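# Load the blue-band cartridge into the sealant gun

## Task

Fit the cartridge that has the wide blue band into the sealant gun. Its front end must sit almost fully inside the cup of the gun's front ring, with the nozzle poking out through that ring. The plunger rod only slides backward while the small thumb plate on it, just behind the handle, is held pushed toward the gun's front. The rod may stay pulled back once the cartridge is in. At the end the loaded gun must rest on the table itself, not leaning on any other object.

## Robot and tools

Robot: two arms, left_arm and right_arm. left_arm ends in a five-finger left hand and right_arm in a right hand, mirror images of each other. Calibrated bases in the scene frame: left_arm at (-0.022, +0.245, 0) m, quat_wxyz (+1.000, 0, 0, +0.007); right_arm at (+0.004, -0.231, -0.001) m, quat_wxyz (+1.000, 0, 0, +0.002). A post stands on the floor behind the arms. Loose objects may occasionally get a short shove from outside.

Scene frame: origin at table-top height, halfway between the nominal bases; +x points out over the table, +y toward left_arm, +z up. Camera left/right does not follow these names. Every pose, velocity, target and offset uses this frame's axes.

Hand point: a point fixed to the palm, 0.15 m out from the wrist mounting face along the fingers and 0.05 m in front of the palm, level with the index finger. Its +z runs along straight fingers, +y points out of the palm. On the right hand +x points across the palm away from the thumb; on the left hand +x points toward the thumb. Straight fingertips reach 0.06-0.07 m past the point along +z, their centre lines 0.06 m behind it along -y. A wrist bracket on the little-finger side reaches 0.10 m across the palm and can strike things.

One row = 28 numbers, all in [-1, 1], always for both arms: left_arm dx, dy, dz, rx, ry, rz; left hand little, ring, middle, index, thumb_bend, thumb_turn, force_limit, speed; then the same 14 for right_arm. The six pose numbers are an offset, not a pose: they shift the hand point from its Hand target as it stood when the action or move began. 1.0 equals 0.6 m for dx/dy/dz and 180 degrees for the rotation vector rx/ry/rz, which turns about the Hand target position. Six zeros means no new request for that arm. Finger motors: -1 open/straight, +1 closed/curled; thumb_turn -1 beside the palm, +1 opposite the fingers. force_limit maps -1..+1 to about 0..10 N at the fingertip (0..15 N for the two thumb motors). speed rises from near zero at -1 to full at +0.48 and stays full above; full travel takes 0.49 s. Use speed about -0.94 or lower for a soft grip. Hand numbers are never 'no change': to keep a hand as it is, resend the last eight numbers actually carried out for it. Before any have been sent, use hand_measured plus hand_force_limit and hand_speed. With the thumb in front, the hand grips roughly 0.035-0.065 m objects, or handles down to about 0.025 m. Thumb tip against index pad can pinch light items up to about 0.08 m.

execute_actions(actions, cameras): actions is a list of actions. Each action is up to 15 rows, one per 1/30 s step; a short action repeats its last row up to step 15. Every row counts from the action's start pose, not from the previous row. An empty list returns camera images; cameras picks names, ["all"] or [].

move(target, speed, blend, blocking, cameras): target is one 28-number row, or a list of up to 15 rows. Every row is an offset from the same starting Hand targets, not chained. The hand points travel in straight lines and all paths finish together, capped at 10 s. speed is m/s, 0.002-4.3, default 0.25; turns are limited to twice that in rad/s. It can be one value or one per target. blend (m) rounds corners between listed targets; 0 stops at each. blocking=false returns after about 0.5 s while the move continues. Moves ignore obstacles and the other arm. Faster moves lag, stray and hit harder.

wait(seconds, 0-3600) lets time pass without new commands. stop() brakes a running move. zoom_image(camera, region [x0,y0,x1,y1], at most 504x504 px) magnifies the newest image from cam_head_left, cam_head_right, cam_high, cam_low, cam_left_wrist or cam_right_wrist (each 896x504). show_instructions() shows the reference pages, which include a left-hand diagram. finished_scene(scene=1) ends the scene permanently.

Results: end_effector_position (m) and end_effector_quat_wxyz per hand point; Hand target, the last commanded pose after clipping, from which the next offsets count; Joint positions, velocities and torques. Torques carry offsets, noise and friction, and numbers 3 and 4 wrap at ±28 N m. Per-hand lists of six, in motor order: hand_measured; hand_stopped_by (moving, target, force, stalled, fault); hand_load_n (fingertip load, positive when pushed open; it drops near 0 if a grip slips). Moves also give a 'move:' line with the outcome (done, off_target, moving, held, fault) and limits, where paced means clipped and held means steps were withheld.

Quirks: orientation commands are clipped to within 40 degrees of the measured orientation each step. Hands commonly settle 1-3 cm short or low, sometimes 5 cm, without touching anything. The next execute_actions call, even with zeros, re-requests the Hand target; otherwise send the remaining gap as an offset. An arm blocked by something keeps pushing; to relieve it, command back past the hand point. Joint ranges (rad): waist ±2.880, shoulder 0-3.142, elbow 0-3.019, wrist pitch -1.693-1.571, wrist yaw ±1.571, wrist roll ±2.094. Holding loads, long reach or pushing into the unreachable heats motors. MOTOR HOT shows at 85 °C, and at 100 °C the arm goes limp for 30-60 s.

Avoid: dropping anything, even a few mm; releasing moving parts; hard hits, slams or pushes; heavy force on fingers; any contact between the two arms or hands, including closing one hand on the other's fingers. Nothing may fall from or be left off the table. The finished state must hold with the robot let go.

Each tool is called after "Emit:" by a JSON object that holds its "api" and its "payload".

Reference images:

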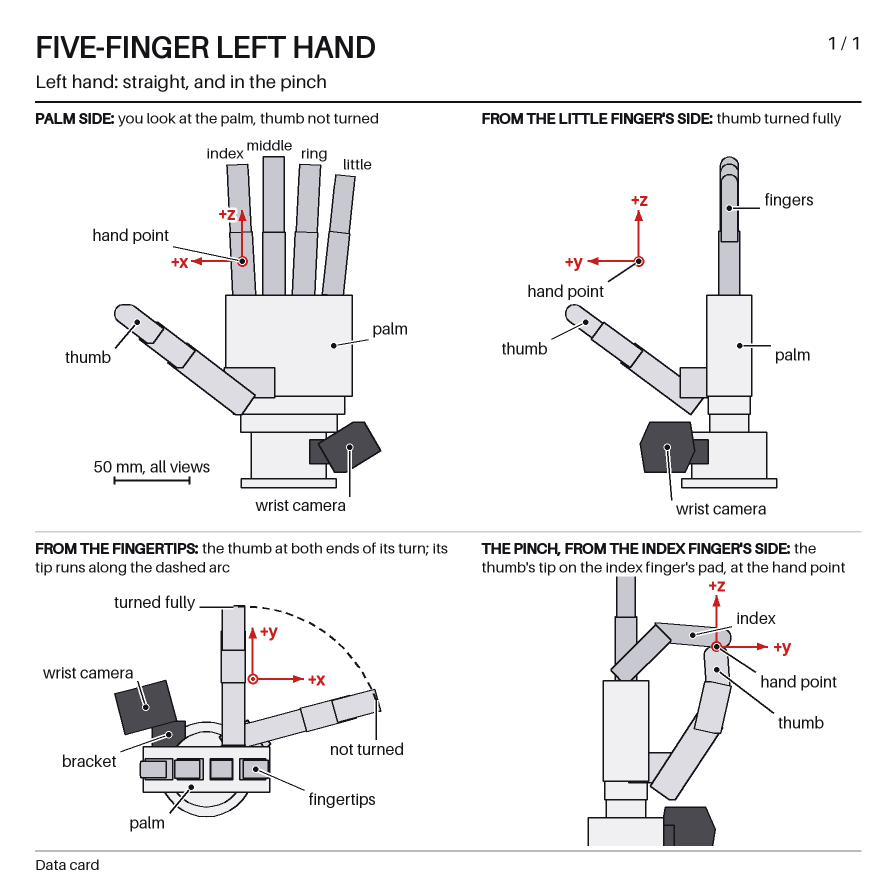

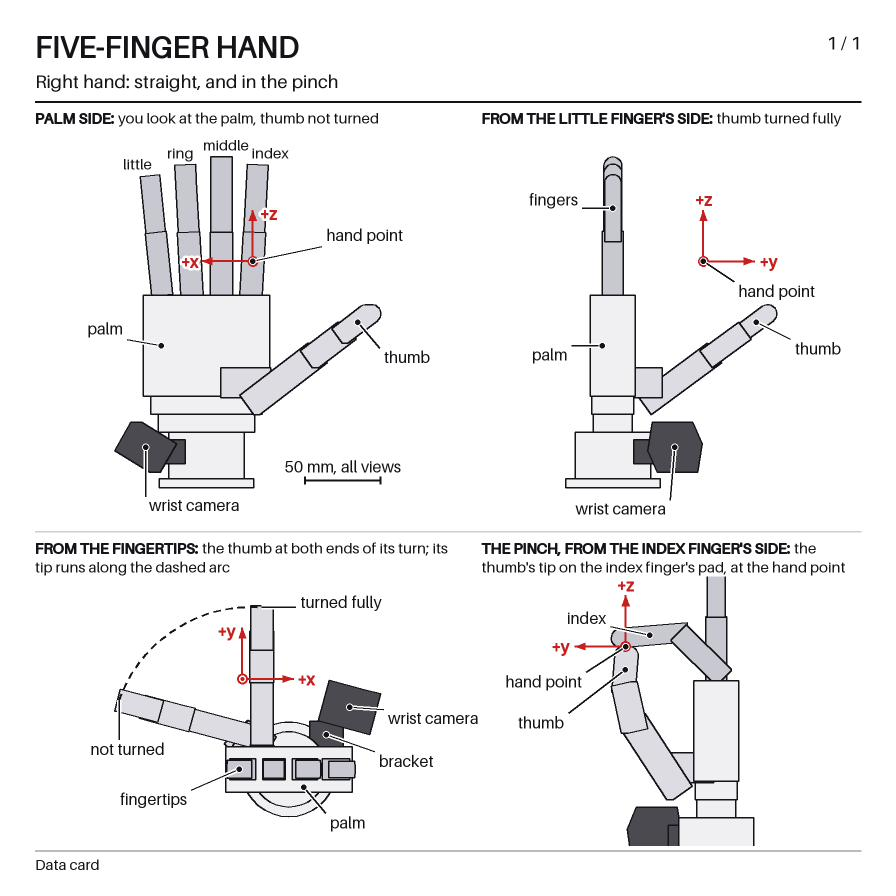

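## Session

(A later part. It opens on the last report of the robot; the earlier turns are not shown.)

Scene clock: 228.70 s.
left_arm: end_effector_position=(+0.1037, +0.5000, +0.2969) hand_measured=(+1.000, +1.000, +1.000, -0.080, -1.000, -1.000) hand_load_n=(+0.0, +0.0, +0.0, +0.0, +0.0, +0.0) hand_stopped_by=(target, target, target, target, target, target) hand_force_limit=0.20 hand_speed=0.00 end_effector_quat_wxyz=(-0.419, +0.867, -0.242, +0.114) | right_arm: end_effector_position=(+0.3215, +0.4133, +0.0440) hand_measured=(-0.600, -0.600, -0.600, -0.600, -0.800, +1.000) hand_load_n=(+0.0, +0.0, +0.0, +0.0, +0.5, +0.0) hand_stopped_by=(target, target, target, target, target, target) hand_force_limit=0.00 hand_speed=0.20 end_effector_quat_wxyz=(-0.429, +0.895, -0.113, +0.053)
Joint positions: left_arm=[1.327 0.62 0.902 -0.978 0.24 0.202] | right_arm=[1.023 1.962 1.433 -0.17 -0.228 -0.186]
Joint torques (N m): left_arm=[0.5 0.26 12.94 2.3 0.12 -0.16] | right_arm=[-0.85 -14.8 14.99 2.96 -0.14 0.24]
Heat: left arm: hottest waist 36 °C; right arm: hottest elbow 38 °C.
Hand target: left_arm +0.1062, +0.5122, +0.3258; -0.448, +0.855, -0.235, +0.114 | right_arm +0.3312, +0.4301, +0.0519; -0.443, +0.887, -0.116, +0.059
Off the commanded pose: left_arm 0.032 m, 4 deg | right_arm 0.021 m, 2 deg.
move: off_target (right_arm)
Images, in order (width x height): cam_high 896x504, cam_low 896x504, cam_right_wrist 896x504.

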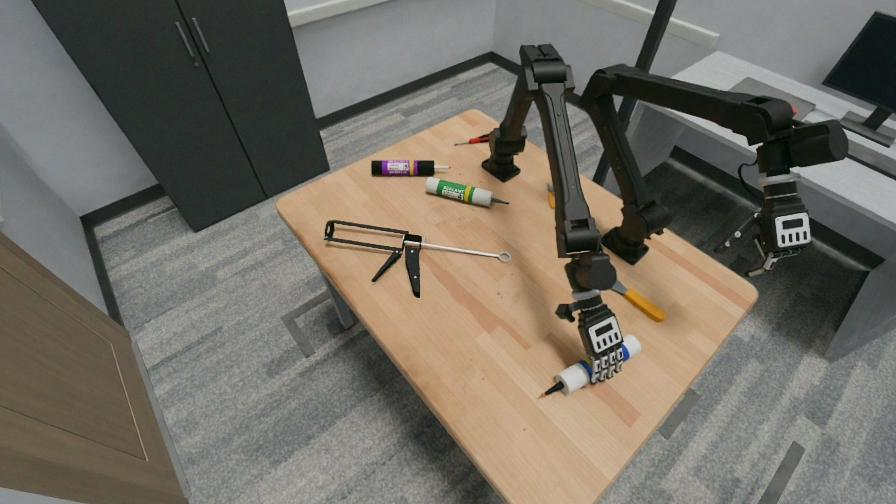

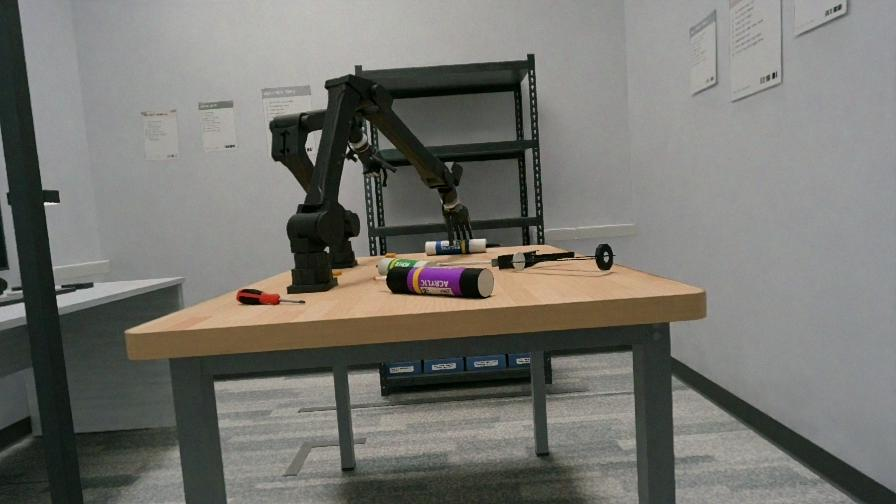

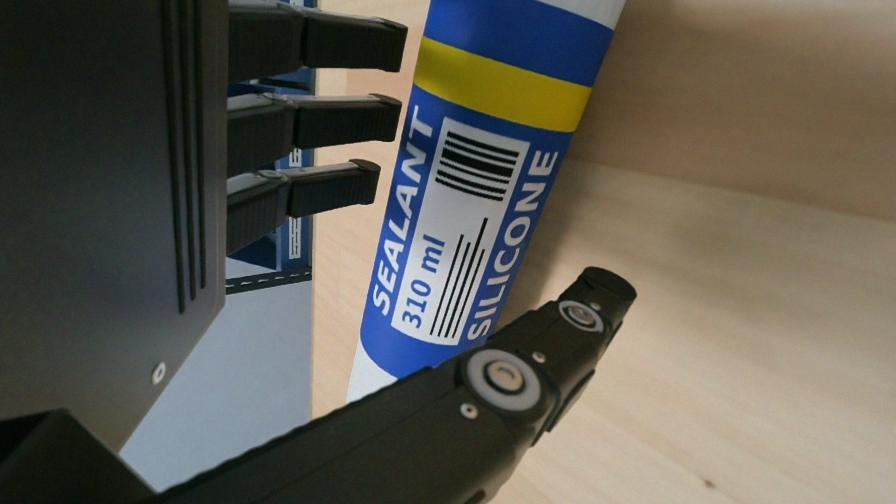

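Emit:
{"api": "move", "payload": {"target": [0,0,0,0,0,0,1,1,1,-0.08,-1,-1,0.2,0,0,-0.004,-0.022,0,0,0,-0.6,-0.6,-0.6,-0.6,-0.8,1,0,0.2], "speed": 0.05, "cameras": ["cam_right_wrist","cam_high","cam_low"]}}

Emit:
{"api": "zoom_image", "payload": {"camera": "cam_low", "region": [410, 180, 510, 270]}}

Emit:
{"api": "zoom_image", "payload": {"camera": "cam_high", "region": [520, 280, 660, 410]}}

Scene clock: 229.73 s.
left_arm: end_effector_position=(+0.1037, +0.5000, +0.2969) hand_measured=(+1.000, +1.000, +1.000, -0.080, -1.000, -1.000) hand_load_n=(+0.5, +0.0, +0.0, +0.0, +0.0, +0.0) hand_stopped_by=(target, target, target, target, target, target) hand_force_limit=0.20 hand_speed=0.00 end_effector_quat_wxyz=(-0.419, +0.867, -0.242, +0.114) | right_arm: end_effector_position=(+0.3244, +0.4180, +0.0404) hand_measured=(-0.600, -0.600, -0.600, -0.600, -0.800, +1.000) hand_load_n=(+0.0, +0.0, +0.0, +0.0, +0.0, +0.0) hand_stopped_by=(target, target, target, target, target, target) hand_force_limit=0.00 hand_speed=0.20 end_effector_quat_wxyz=(-0.436, +0.891, -0.111, +0.057)
Joint positions: left_arm=[1.327 0.62 0.902 -0.978 0.24 0.202] | right_arm=[1.023 1.975 1.433 -0.139 -0.228 -0.186]
Joint torques (N m): left_arm=[1.26 -0.26 13.09 2.29 0.14 -0.17] | right_arm=[-1.03 -14.8 13.38 3.04 -0.19 0.22]
Heat: left arm: hottest elbow 37 °C; right arm: hottest elbow 38 °C.
Hand target: left_arm +0.1062, +0.5122, +0.3258; -0.448, +0.855, -0.235, +0.114 | right_arm +0.3312, +0.4276, +0.0386; -0.443, +0.887, -0.116, +0.059
Off the commanded pose: left_arm 0.032 m, 4 deg | right_arm 0.012 m, 1 deg.
move: off_target (right_arm)
Images, in order (width x height): cam_high 896x504, cam_low 896x504, cam_right_wrist 896x504.

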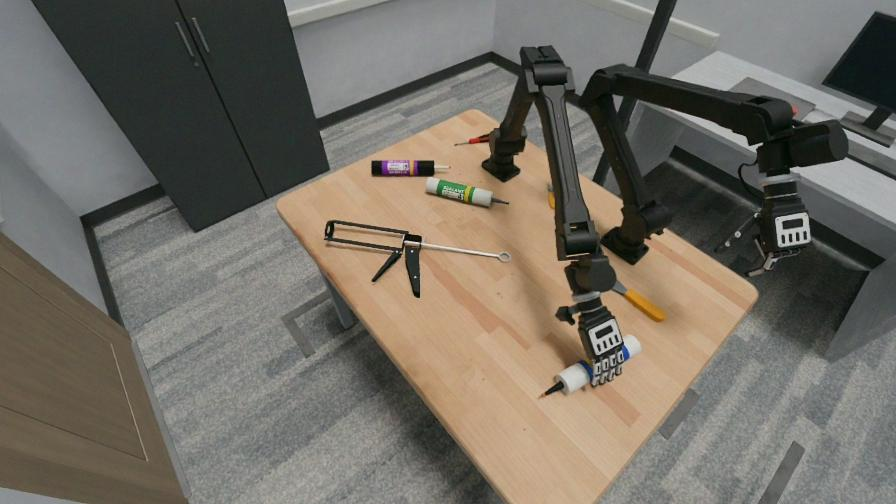

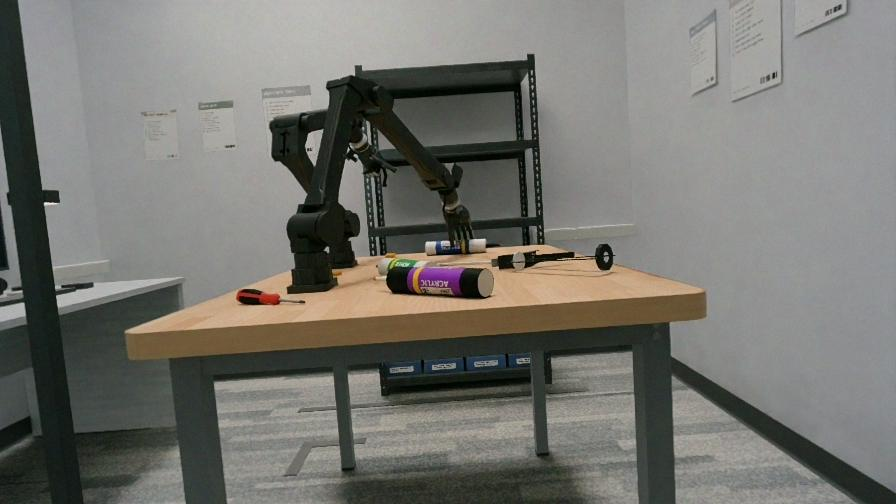

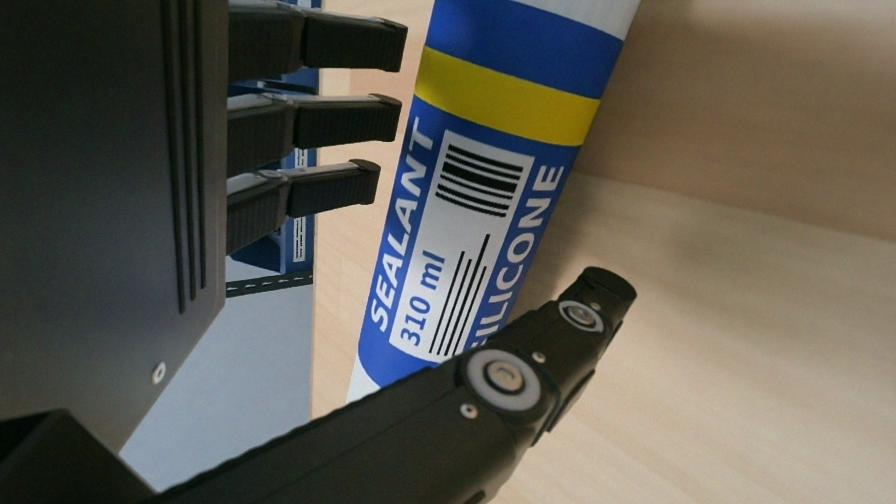

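Scaled by 5.040 from the camera's image (finer frame: 1280x720).

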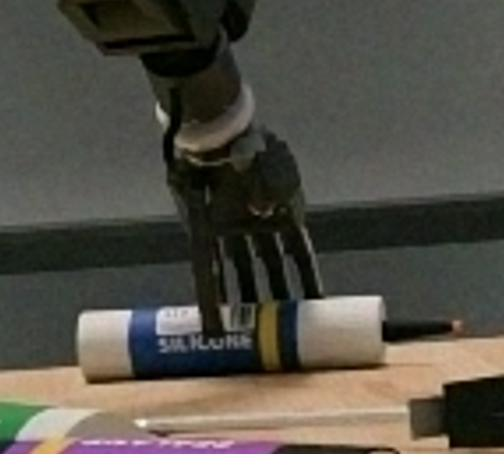

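Scaled by 3.600 from the camera's image (finer frame: 1280x720).

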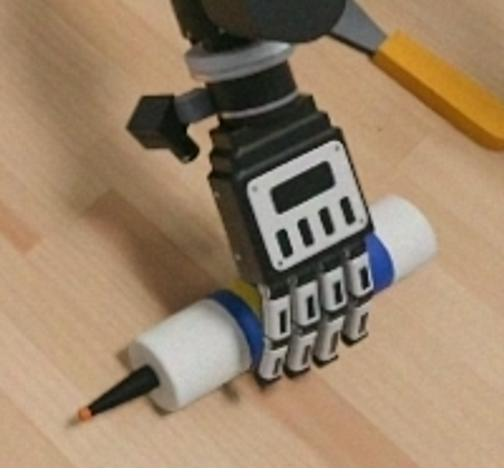

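Emit:
{"api": "move", "payload": {"target": [0,0,0,0,0,0,1,1,1,-0.08,-1,-1,0.2,0,-0.003,-0.012,-0.018,0,0,0,-0.6,-0.6,-0.6,-0.6,-0.8,1,0,0.2], "speed": 0.05, "cameras": ["cam_right_wrist","cam_high","cam_low"]}}

Emit:
{"api": "zoom_image", "payload": {"camera": "cam_low", "region": [410, 180, 510, 270]}}

Emit:
{"api": "zoom_image", "payload": {"camera": "cam_high", "region": [520, 280, 660, 410]}}

Scene clock: 230.93 s.
left_arm: end_effector_position=(+0.1037, +0.5000, +0.2969) hand_measured=(+1.000, +1.000, +1.000, -0.080, -1.000, -1.000) hand_load_n=(+0.0, +0.0, +0.0, +0.0, +0.0, +0.0) hand_stopped_by=(target, target, target, target, target, target) hand_force_limit=0.20 hand_speed=0.00 end_effector_quat_wxyz=(-0.419, +0.867, -0.242, +0.114) | right_arm: end_effector_position=(+0.3279, +0.4239, +0.0457) hand_measured=(-0.600, -0.600, -0.600, -0.600, -0.800, +1.000) hand_load_n=(+0.0, +0.0, +0.0, +0.0, +0.0, +0.0) hand_stopped_by=(target, target, target, target, target, target) hand_force_limit=0.00 hand_speed=0.20 end_effector_quat_wxyz=(-0.450, +0.884, -0.108, +0.063)
Joint positions: left_arm=[1.327 0.62 0.902 -0.978 0.24 0.202] | right_arm=[1.023 1.975 1.433 -0.107 -0.228 -0.186]
Joint torques (N m): left_arm=[0.91 -0.26 12.96 2.54 0.1 -0.16] | right_arm=[-1.32 -14.92 10.26 3.03 -0.29 0.2]
Heat: left arm: hottest elbow 37 °C; right arm: hottest elbow 38 °C.
Hand target: left_arm +0.1062, +0.5122, +0.3258; -0.448, +0.855, -0.235, +0.114 | right_arm +0.3294, +0.4204, +0.0278; -0.443, +0.887, -0.116, +0.059
Off the commanded pose: left_arm 0.032 m, 4 deg | right_arm 0.018 m, 1 deg.
move: off_target (right_arm)
Images, in order (width x height): cam_high 896x504, cam_low 896x504, cam_right_wrist 896x504.

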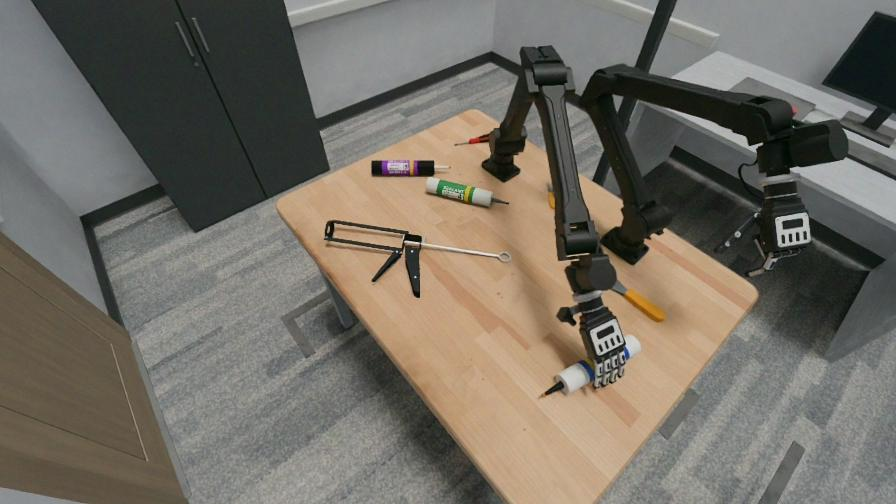

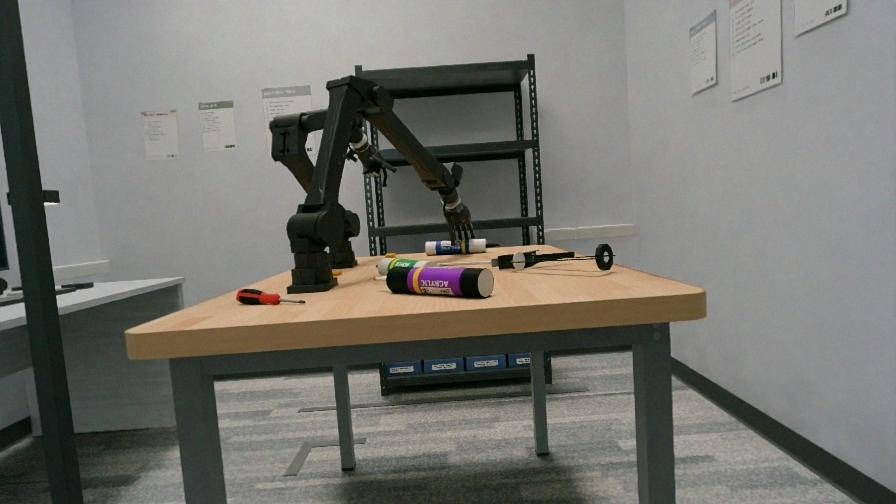

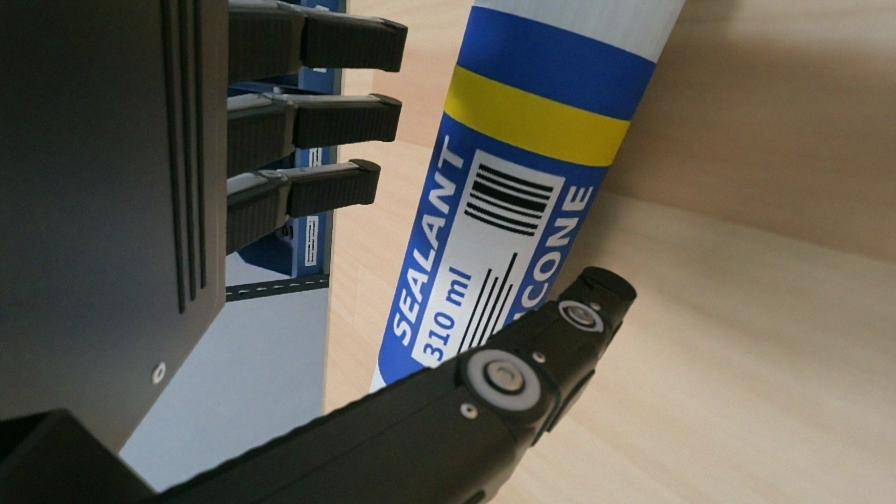

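Scaled by 5.040 from the camera's image (finer frame: 1280x720).

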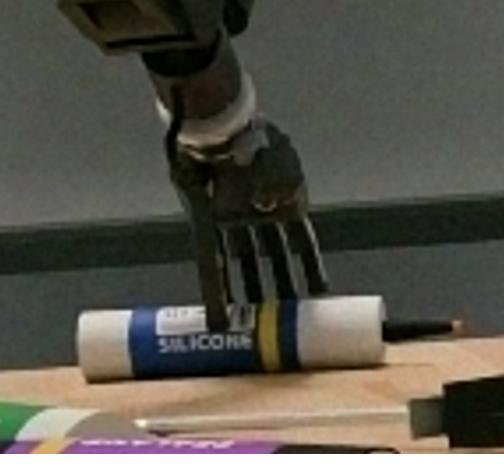

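Scaled by 3.600 from the camera's image (finer frame: 1280x720).

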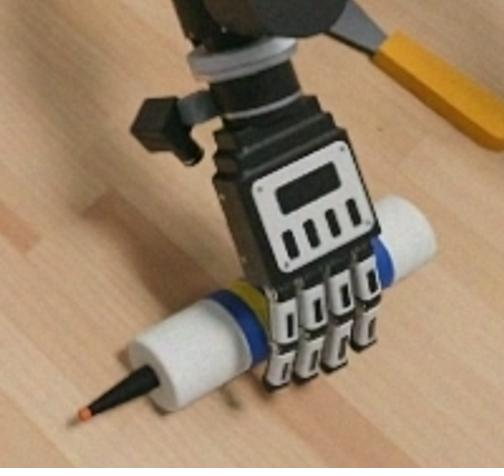

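Emit:
{"api": "move", "payload": {"target": [0,0,0,0,0,0,1,1,1,-0.08,-1,-1,0.2,0,0,0,-0.02,0,0,0,-0.6,-0.6,-0.6,-0.6,-0.8,1,0,0.2], "speed": 0.08, "cameras": ["cam_right_wrist"]}}

Scene clock: 231.97 s.
left_arm: end_effector_position=(+0.1037, +0.5000, +0.2969) hand_measured=(+1.000, +1.000, +1.000, -0.080, -1.000, -1.000) hand_load_n=(+0.0, +0.0, +0.0, +0.0, +0.0, +0.0) hand_stopped_by=(target, target, target, target, target, target) hand_force_limit=0.20 hand_speed=0.00 end_effector_quat_wxyz=(-0.419, +0.867, -0.242, +0.114) | right_arm: end_effector_position=(+0.3280, +0.4240, +0.0333) hand_measured=(-0.600, -0.600, -0.600, -0.600, -0.800, +1.000) hand_load_n=(+0.0, +0.0, +0.0, +0.0, +0.0, +0.0) hand_stopped_by=(target, target, target, target, target, target) hand_force_limit=0.00 hand_speed=0.20 end_effector_quat_wxyz=(-0.449, +0.885, -0.108, +0.063)
Joint positions: left_arm=[1.327 0.62 0.902 -0.978 0.24 0.202] | right_arm=[1.023 1.992 1.425 -0.081 -0.228 -0.186]
Joint torques (N m): left_arm=[1.03 0.79 12.98 2.26 0.12 -0.13] | right_arm=[-1.32 -14.97 10.15 3.07 -0.29 0.21]
Heat: left arm: hottest elbow 37 °C; right arm: hottest elbow 38 °C.
Hand target: left_arm +0.1062, +0.5122, +0.3258; -0.448, +0.855, -0.235, +0.114 | right_arm +0.3294, +0.4204, +0.0159; -0.443, +0.887, -0.116, +0.059
Off the commanded pose: left_arm 0.032 m, 4 deg | right_arm 0.018 m, 1 deg.
move: off_target (right_arm)

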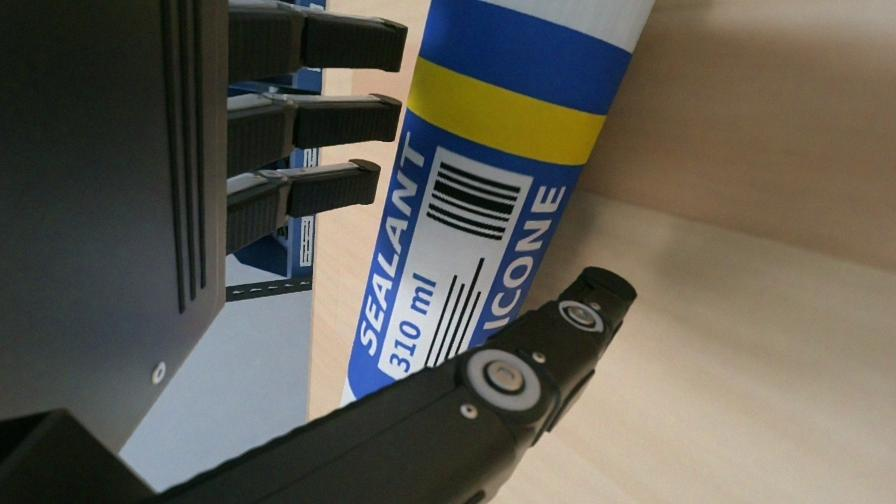

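Emit:
{"api": "wait", "payload": {"seconds": 0.1, "cameras": ["cam_head_left","cam_head_right","cam_low","cam_left_wrist","cam_high"]}}

Emit:
{"api": "zoom_image", "payload": {"camera": "cam_head_left", "region": [290, 230, 370, 330]}}

Emit:
{"api": "zoom_image", "payload": {"camera": "cam_left_wrist", "region": [260, 280, 500, 504]}}

Emit:
{"api": "zoom_image", "payload": {"camera": "cam_low", "region": [410, 180, 510, 270]}}

Scene clock: 232.27 s.
left_arm: end_effector_position=(+0.1037, +0.5000, +0.2969) hand_measured=(+1.000, +1.000, +1.000, -0.080, -1.000, -1.000) hand_load_n=(+0.0, +0.0, +0.0, +0.0, +0.0, +0.0) hand_stopped_by=(target, target, target, target, target, target) hand_force_limit=0.20 hand_speed=0.00 end_effector_quat_wxyz=(-0.419, +0.867, -0.242, +0.114) | right_arm: end_effector_position=(+0.3280, +0.4240, +0.0333) hand_measured=(-0.600, -0.600, -0.600, -0.600, -0.800, +1.000) hand_load_n=(+0.0, +0.0, +0.5, +0.0, +0.0, +0.0) hand_stopped_by=(target, target, target, target, target, target) hand_force_limit=0.00 hand_speed=0.20 end_effector_quat_wxyz=(-0.449, +0.885, -0.108, +0.063)
Joint positions: left_arm=[1.327 0.62 0.902 -0.978 0.24 0.202] | right_arm=[1.023 1.992 1.425 -0.081 -0.228 -0.186]
Joint torques (N m): left_arm=[0.85 0.03 12.98 2.44 0.15 -0.14] | right_arm=[-1.32 -14.97 10.17 3.04 -0.29 0.2]
Heat: left arm: hottest elbow 37 °C; right arm: hottest elbow 38 °C.
Hand target: left_arm +0.1062, +0.5122, +0.3258; -0.448, +0.855, -0.235, +0.114 | right_arm +0.3294, +0.4204, +0.0159; -0.443, +0.887, -0.116, +0.059
Off the commanded pose: left_arm 0.032 m, 4 deg | right_arm 0.018 m, 1 deg.
wait: 0.10 s; at rest from the start
Images, in order (width x height): cam_head_left 896x504, cam_head_right 896x504, cam_high 896x504, cam_low 896x504, cam_left_wrist 896x504.

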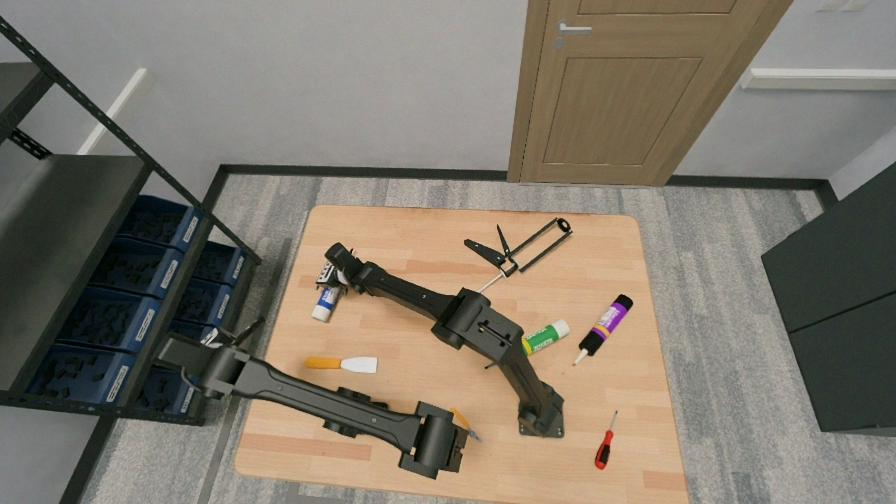

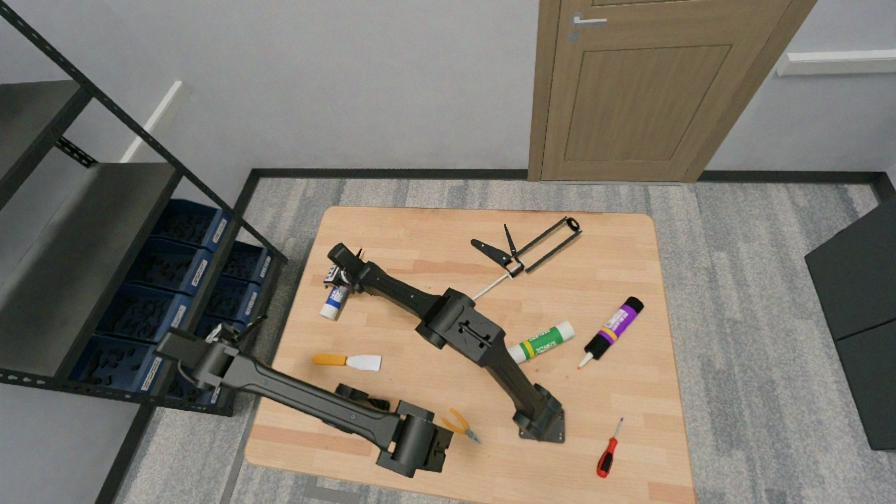

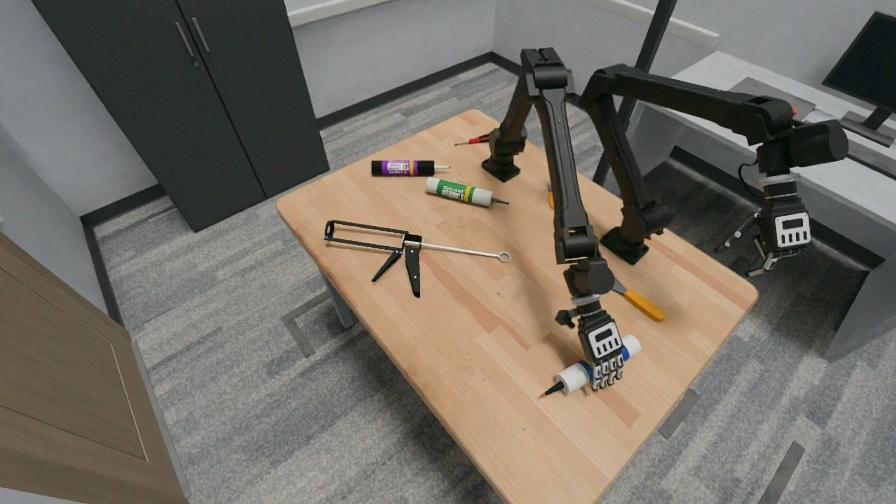

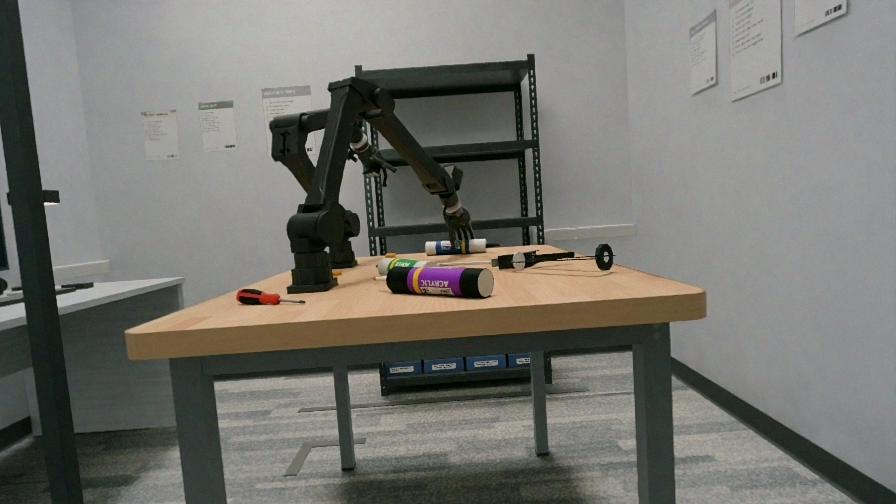

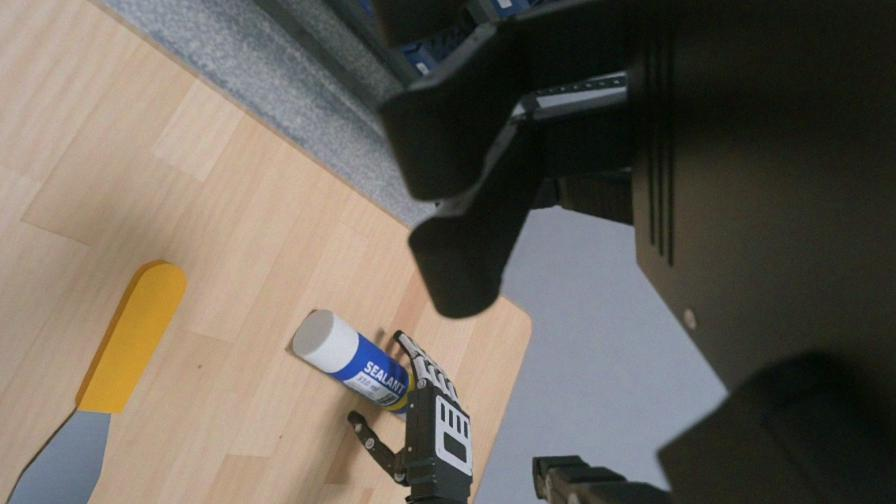

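Scaled by 5.040 from the camera's image (finer frame: 1280x720).

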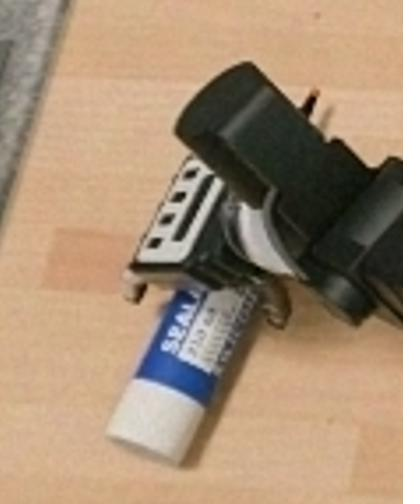

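Scaled by 2.100 from the camera's image (finer frame: 1280x720).

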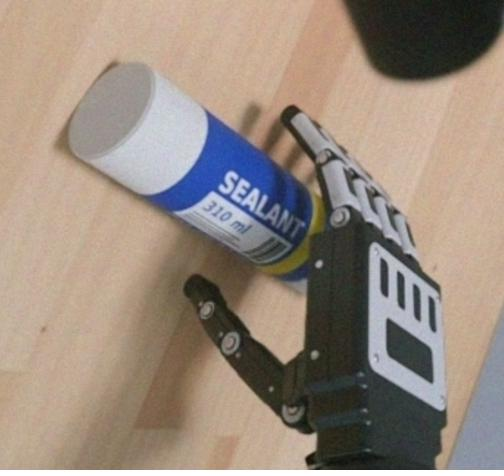

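Scaled by 5.040 from the camera's image (finer frame: 1280x720).

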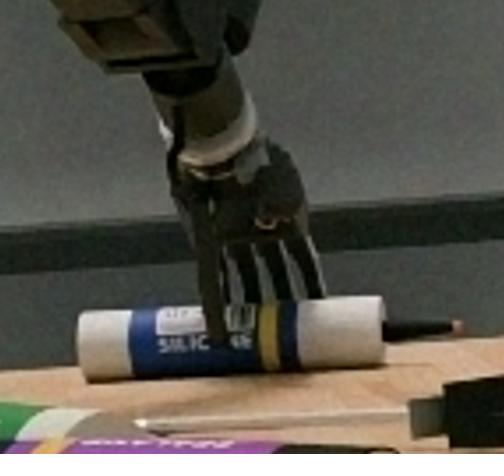

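Emit:
{"api": "move", "payload": {"target": [0,0,0,0,0,0,1,1,1,-0.08,-1,-1,0.2,0,-0.025,0.0,-0.0,0,0,0,-0.6,-0.6,-0.6,-0.6,-0.8,1,0,0.2], "speed": 0.08, "cameras": ["cam_low","cam_head_left"]}}

Emit:
{"api": "zoom_image", "payload": {"camera": "cam_low", "region": [410, 180, 510, 270]}}

Emit:
{"api": "zoom_image", "payload": {"camera": "cam_head_left", "region": [290, 230, 370, 330]}}

Scene clock: 233.60 s.
left_arm: end_effector_position=(+0.1037, +0.5000, +0.2969) hand_measured=(+1.000, +1.000, +1.000, -0.080, -1.000, -1.000) hand_load_n=(+0.0, +0.5, +0.0, +0.0, +0.0, +0.0) hand_stopped_by=(target, target, target, target, target, target) hand_force_limit=0.20 hand_speed=0.00 end_effector_quat_wxyz=(-0.419, +0.867, -0.242, +0.114) | right_arm: end_effector_position=(+0.3219, +0.4182, +0.0222) hand_measured=(-0.600, -0.600, -0.600, -0.600, -0.800, +1.000) hand_load_n=(+0.0, +0.0, +0.0, +0.0, +0.0, +0.0) hand_stopped_by=(target, target, target, target, target, target) hand_force_limit=0.00 hand_speed=0.20 end_effector_quat_wxyz=(-0.443, +0.887, -0.114, +0.062)
Joint positions: left_arm=[1.327 0.62 0.902 -0.978 0.24 0.202] | right_arm=[1.029 1.992 1.397 -0.066 -0.216 -0.177]
Joint torques (N m): left_arm=[1.32 0.21 13.19 2.09 0.14 -0.14] | right_arm=[0.03 -15.91 9.98 3.02 -0.12 0.23]
Heat: left arm: hottest elbow 37 °C; right arm: hottest elbow 37 °C.
Hand target: left_arm +0.1062, +0.5122, +0.3258; -0.448, +0.855, -0.235, +0.114 | right_arm +0.3144, +0.4203, +0.0158; -0.443, +0.887, -0.116, +0.059
Off the commanded pose: left_arm 0.032 m, 4 deg | right_arm 0.010 m, 0 deg.
move: done
Images, in order (width x height): cam_head_left 896x504, cam_low 896x504.

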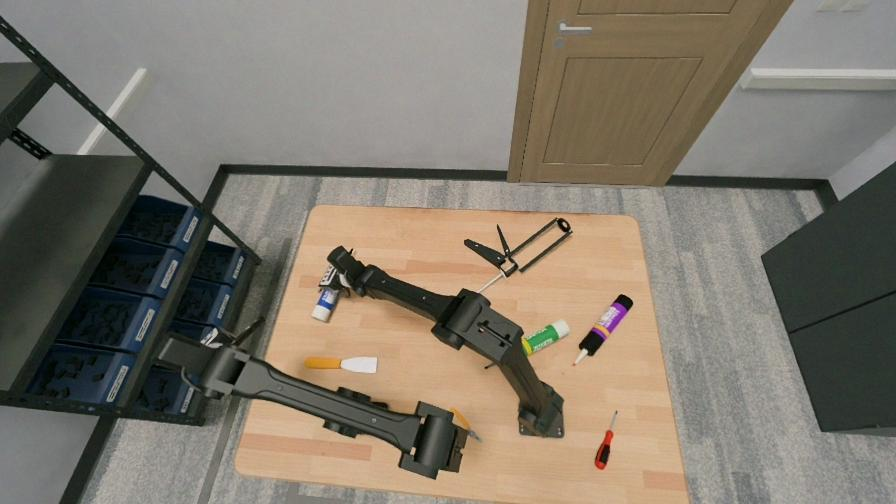

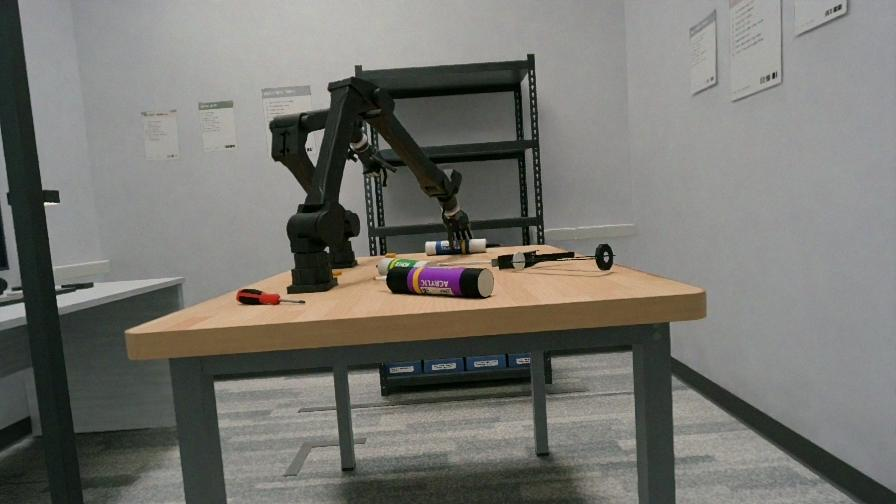

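Scaled by 5.040 from the camera's image (finer frame: 1280x720).

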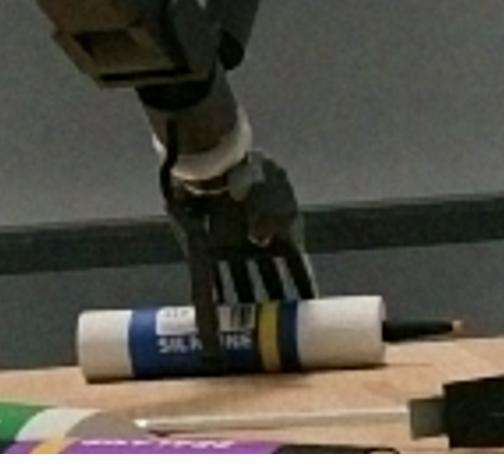

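Scaled by 5.040 from the camera's image (finer frame: 1280x720).

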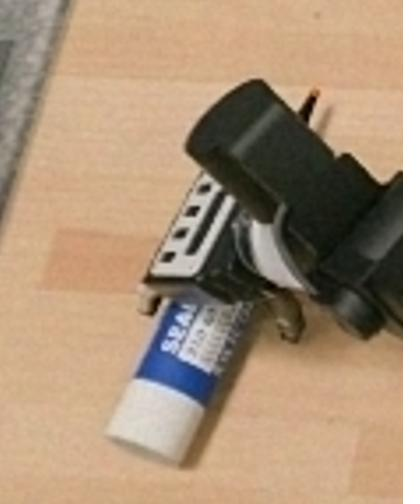

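Emit:
{"api": "move", "payload": {"target": [0,0,0,0,0,0,1,1,1,-0.08,-1,-1,0.2,0,0.004,0.015,0.025,0,0,0,-0.6,-0.6,-0.6,-0.6,-0.8,1,0,0.2], "speed": 0.08, "cameras": ["cam_low","cam_head_left"]}}

Emit:
{"api": "zoom_image", "payload": {"camera": "cam_low", "region": [410, 180, 510, 270]}}

Emit:
{"api": "zoom_image", "payload": {"camera": "cam_head_left", "region": [290, 230, 370, 330]}}

Scene clock: 234.53 s.
left_arm: end_effector_position=(+0.1037, +0.5000, +0.2969) hand_measured=(+1.000, +1.000, +1.000, -0.080, -1.000, -1.000) hand_load_n=(+0.0, +0.0, +0.0, +0.0, +0.0, -0.5) hand_stopped_by=(target, target, target, target, target, target) hand_force_limit=0.20 hand_speed=0.00 end_effector_quat_wxyz=(-0.419, +0.867, -0.242, +0.114) | right_arm: end_effector_position=(+0.3176, +0.4160, +0.0190) hand_measured=(-0.600, -0.600, -0.600, -0.600, -0.800, +1.000) hand_load_n=(+0.0, +0.0, +0.0, +0.0, +0.0, +0.0) hand_stopped_by=(target, target, target, target, target, target) hand_force_limit=0.00 hand_speed=0.20 end_effector_quat_wxyz=(-0.435, +0.891, -0.116, +0.059)
Joint positions: left_arm=[1.327 0.62 0.902 -0.978 0.24 0.202] | right_arm=[1.033 1.992 1.397 -0.085 -0.213 -0.174]
Joint torques (N m): left_arm=[1.67 -0.15 13.03 2.18 0.11 -0.16] | right_arm=[-0.09 -16.15 13.76 1.95 -0.13 0.25]
Heat: left arm: hottest elbow 37 °C; right arm: hottest elbow 37 °C.
Hand target: left_arm +0.1062, +0.5122, +0.3258; -0.448, +0.855, -0.235, +0.114 | right_arm +0.3166, +0.4294, +0.0308; -0.443, +0.887, -0.116, +0.059
Off the commanded pose: left_arm 0.032 m, 4 deg | right_arm 0.018 m, 1 deg.
move: off_target (right_arm)
Images, in order (width x height): cam_head_left 896x504, cam_low 896x504.

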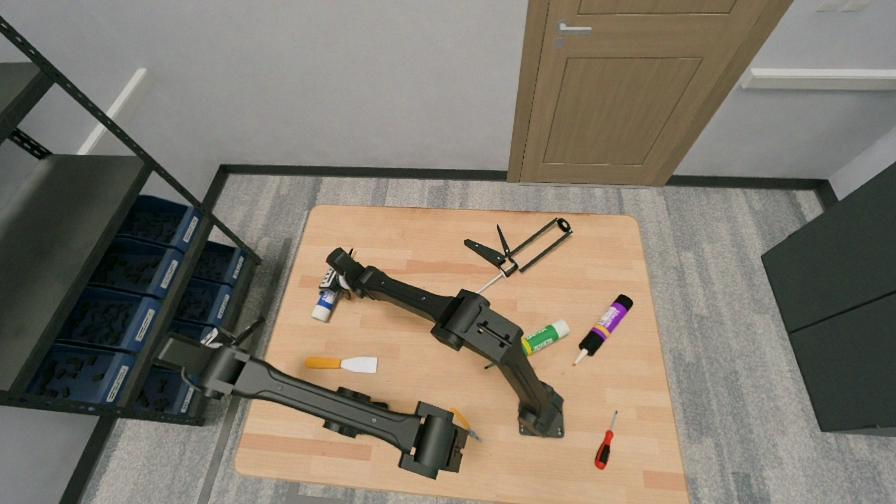

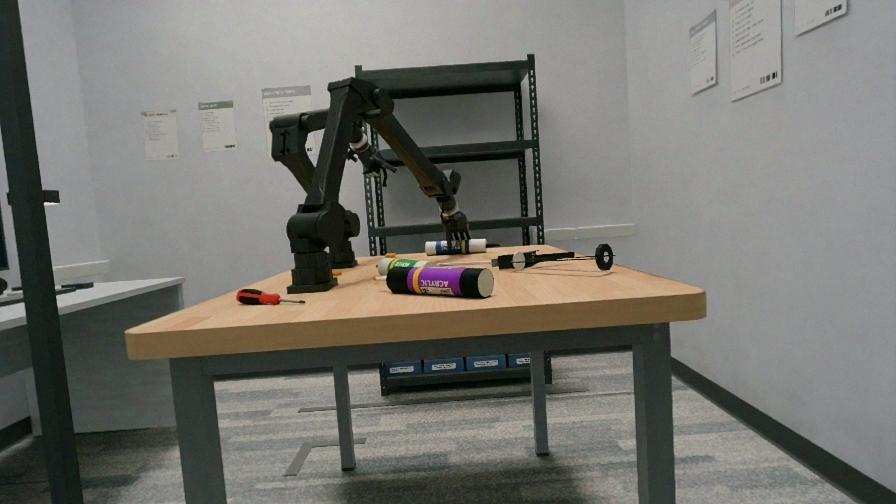

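Scaled by 5.040 from the camera's image (finer frame: 1280x720).

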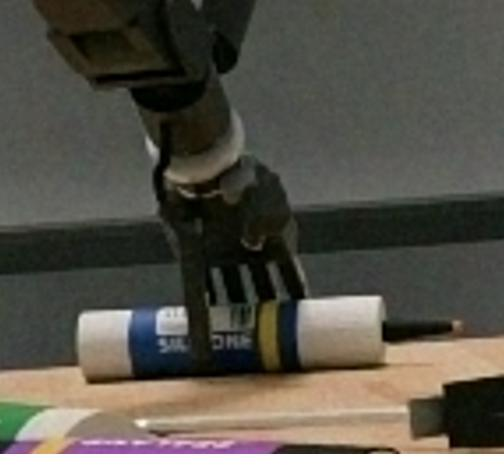

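Scaled by 5.040 from the camera's image (finer frame: 1280x720).

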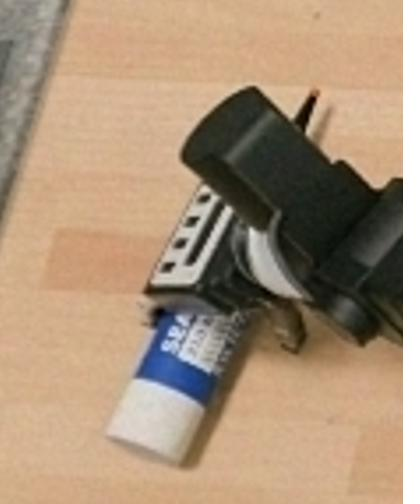

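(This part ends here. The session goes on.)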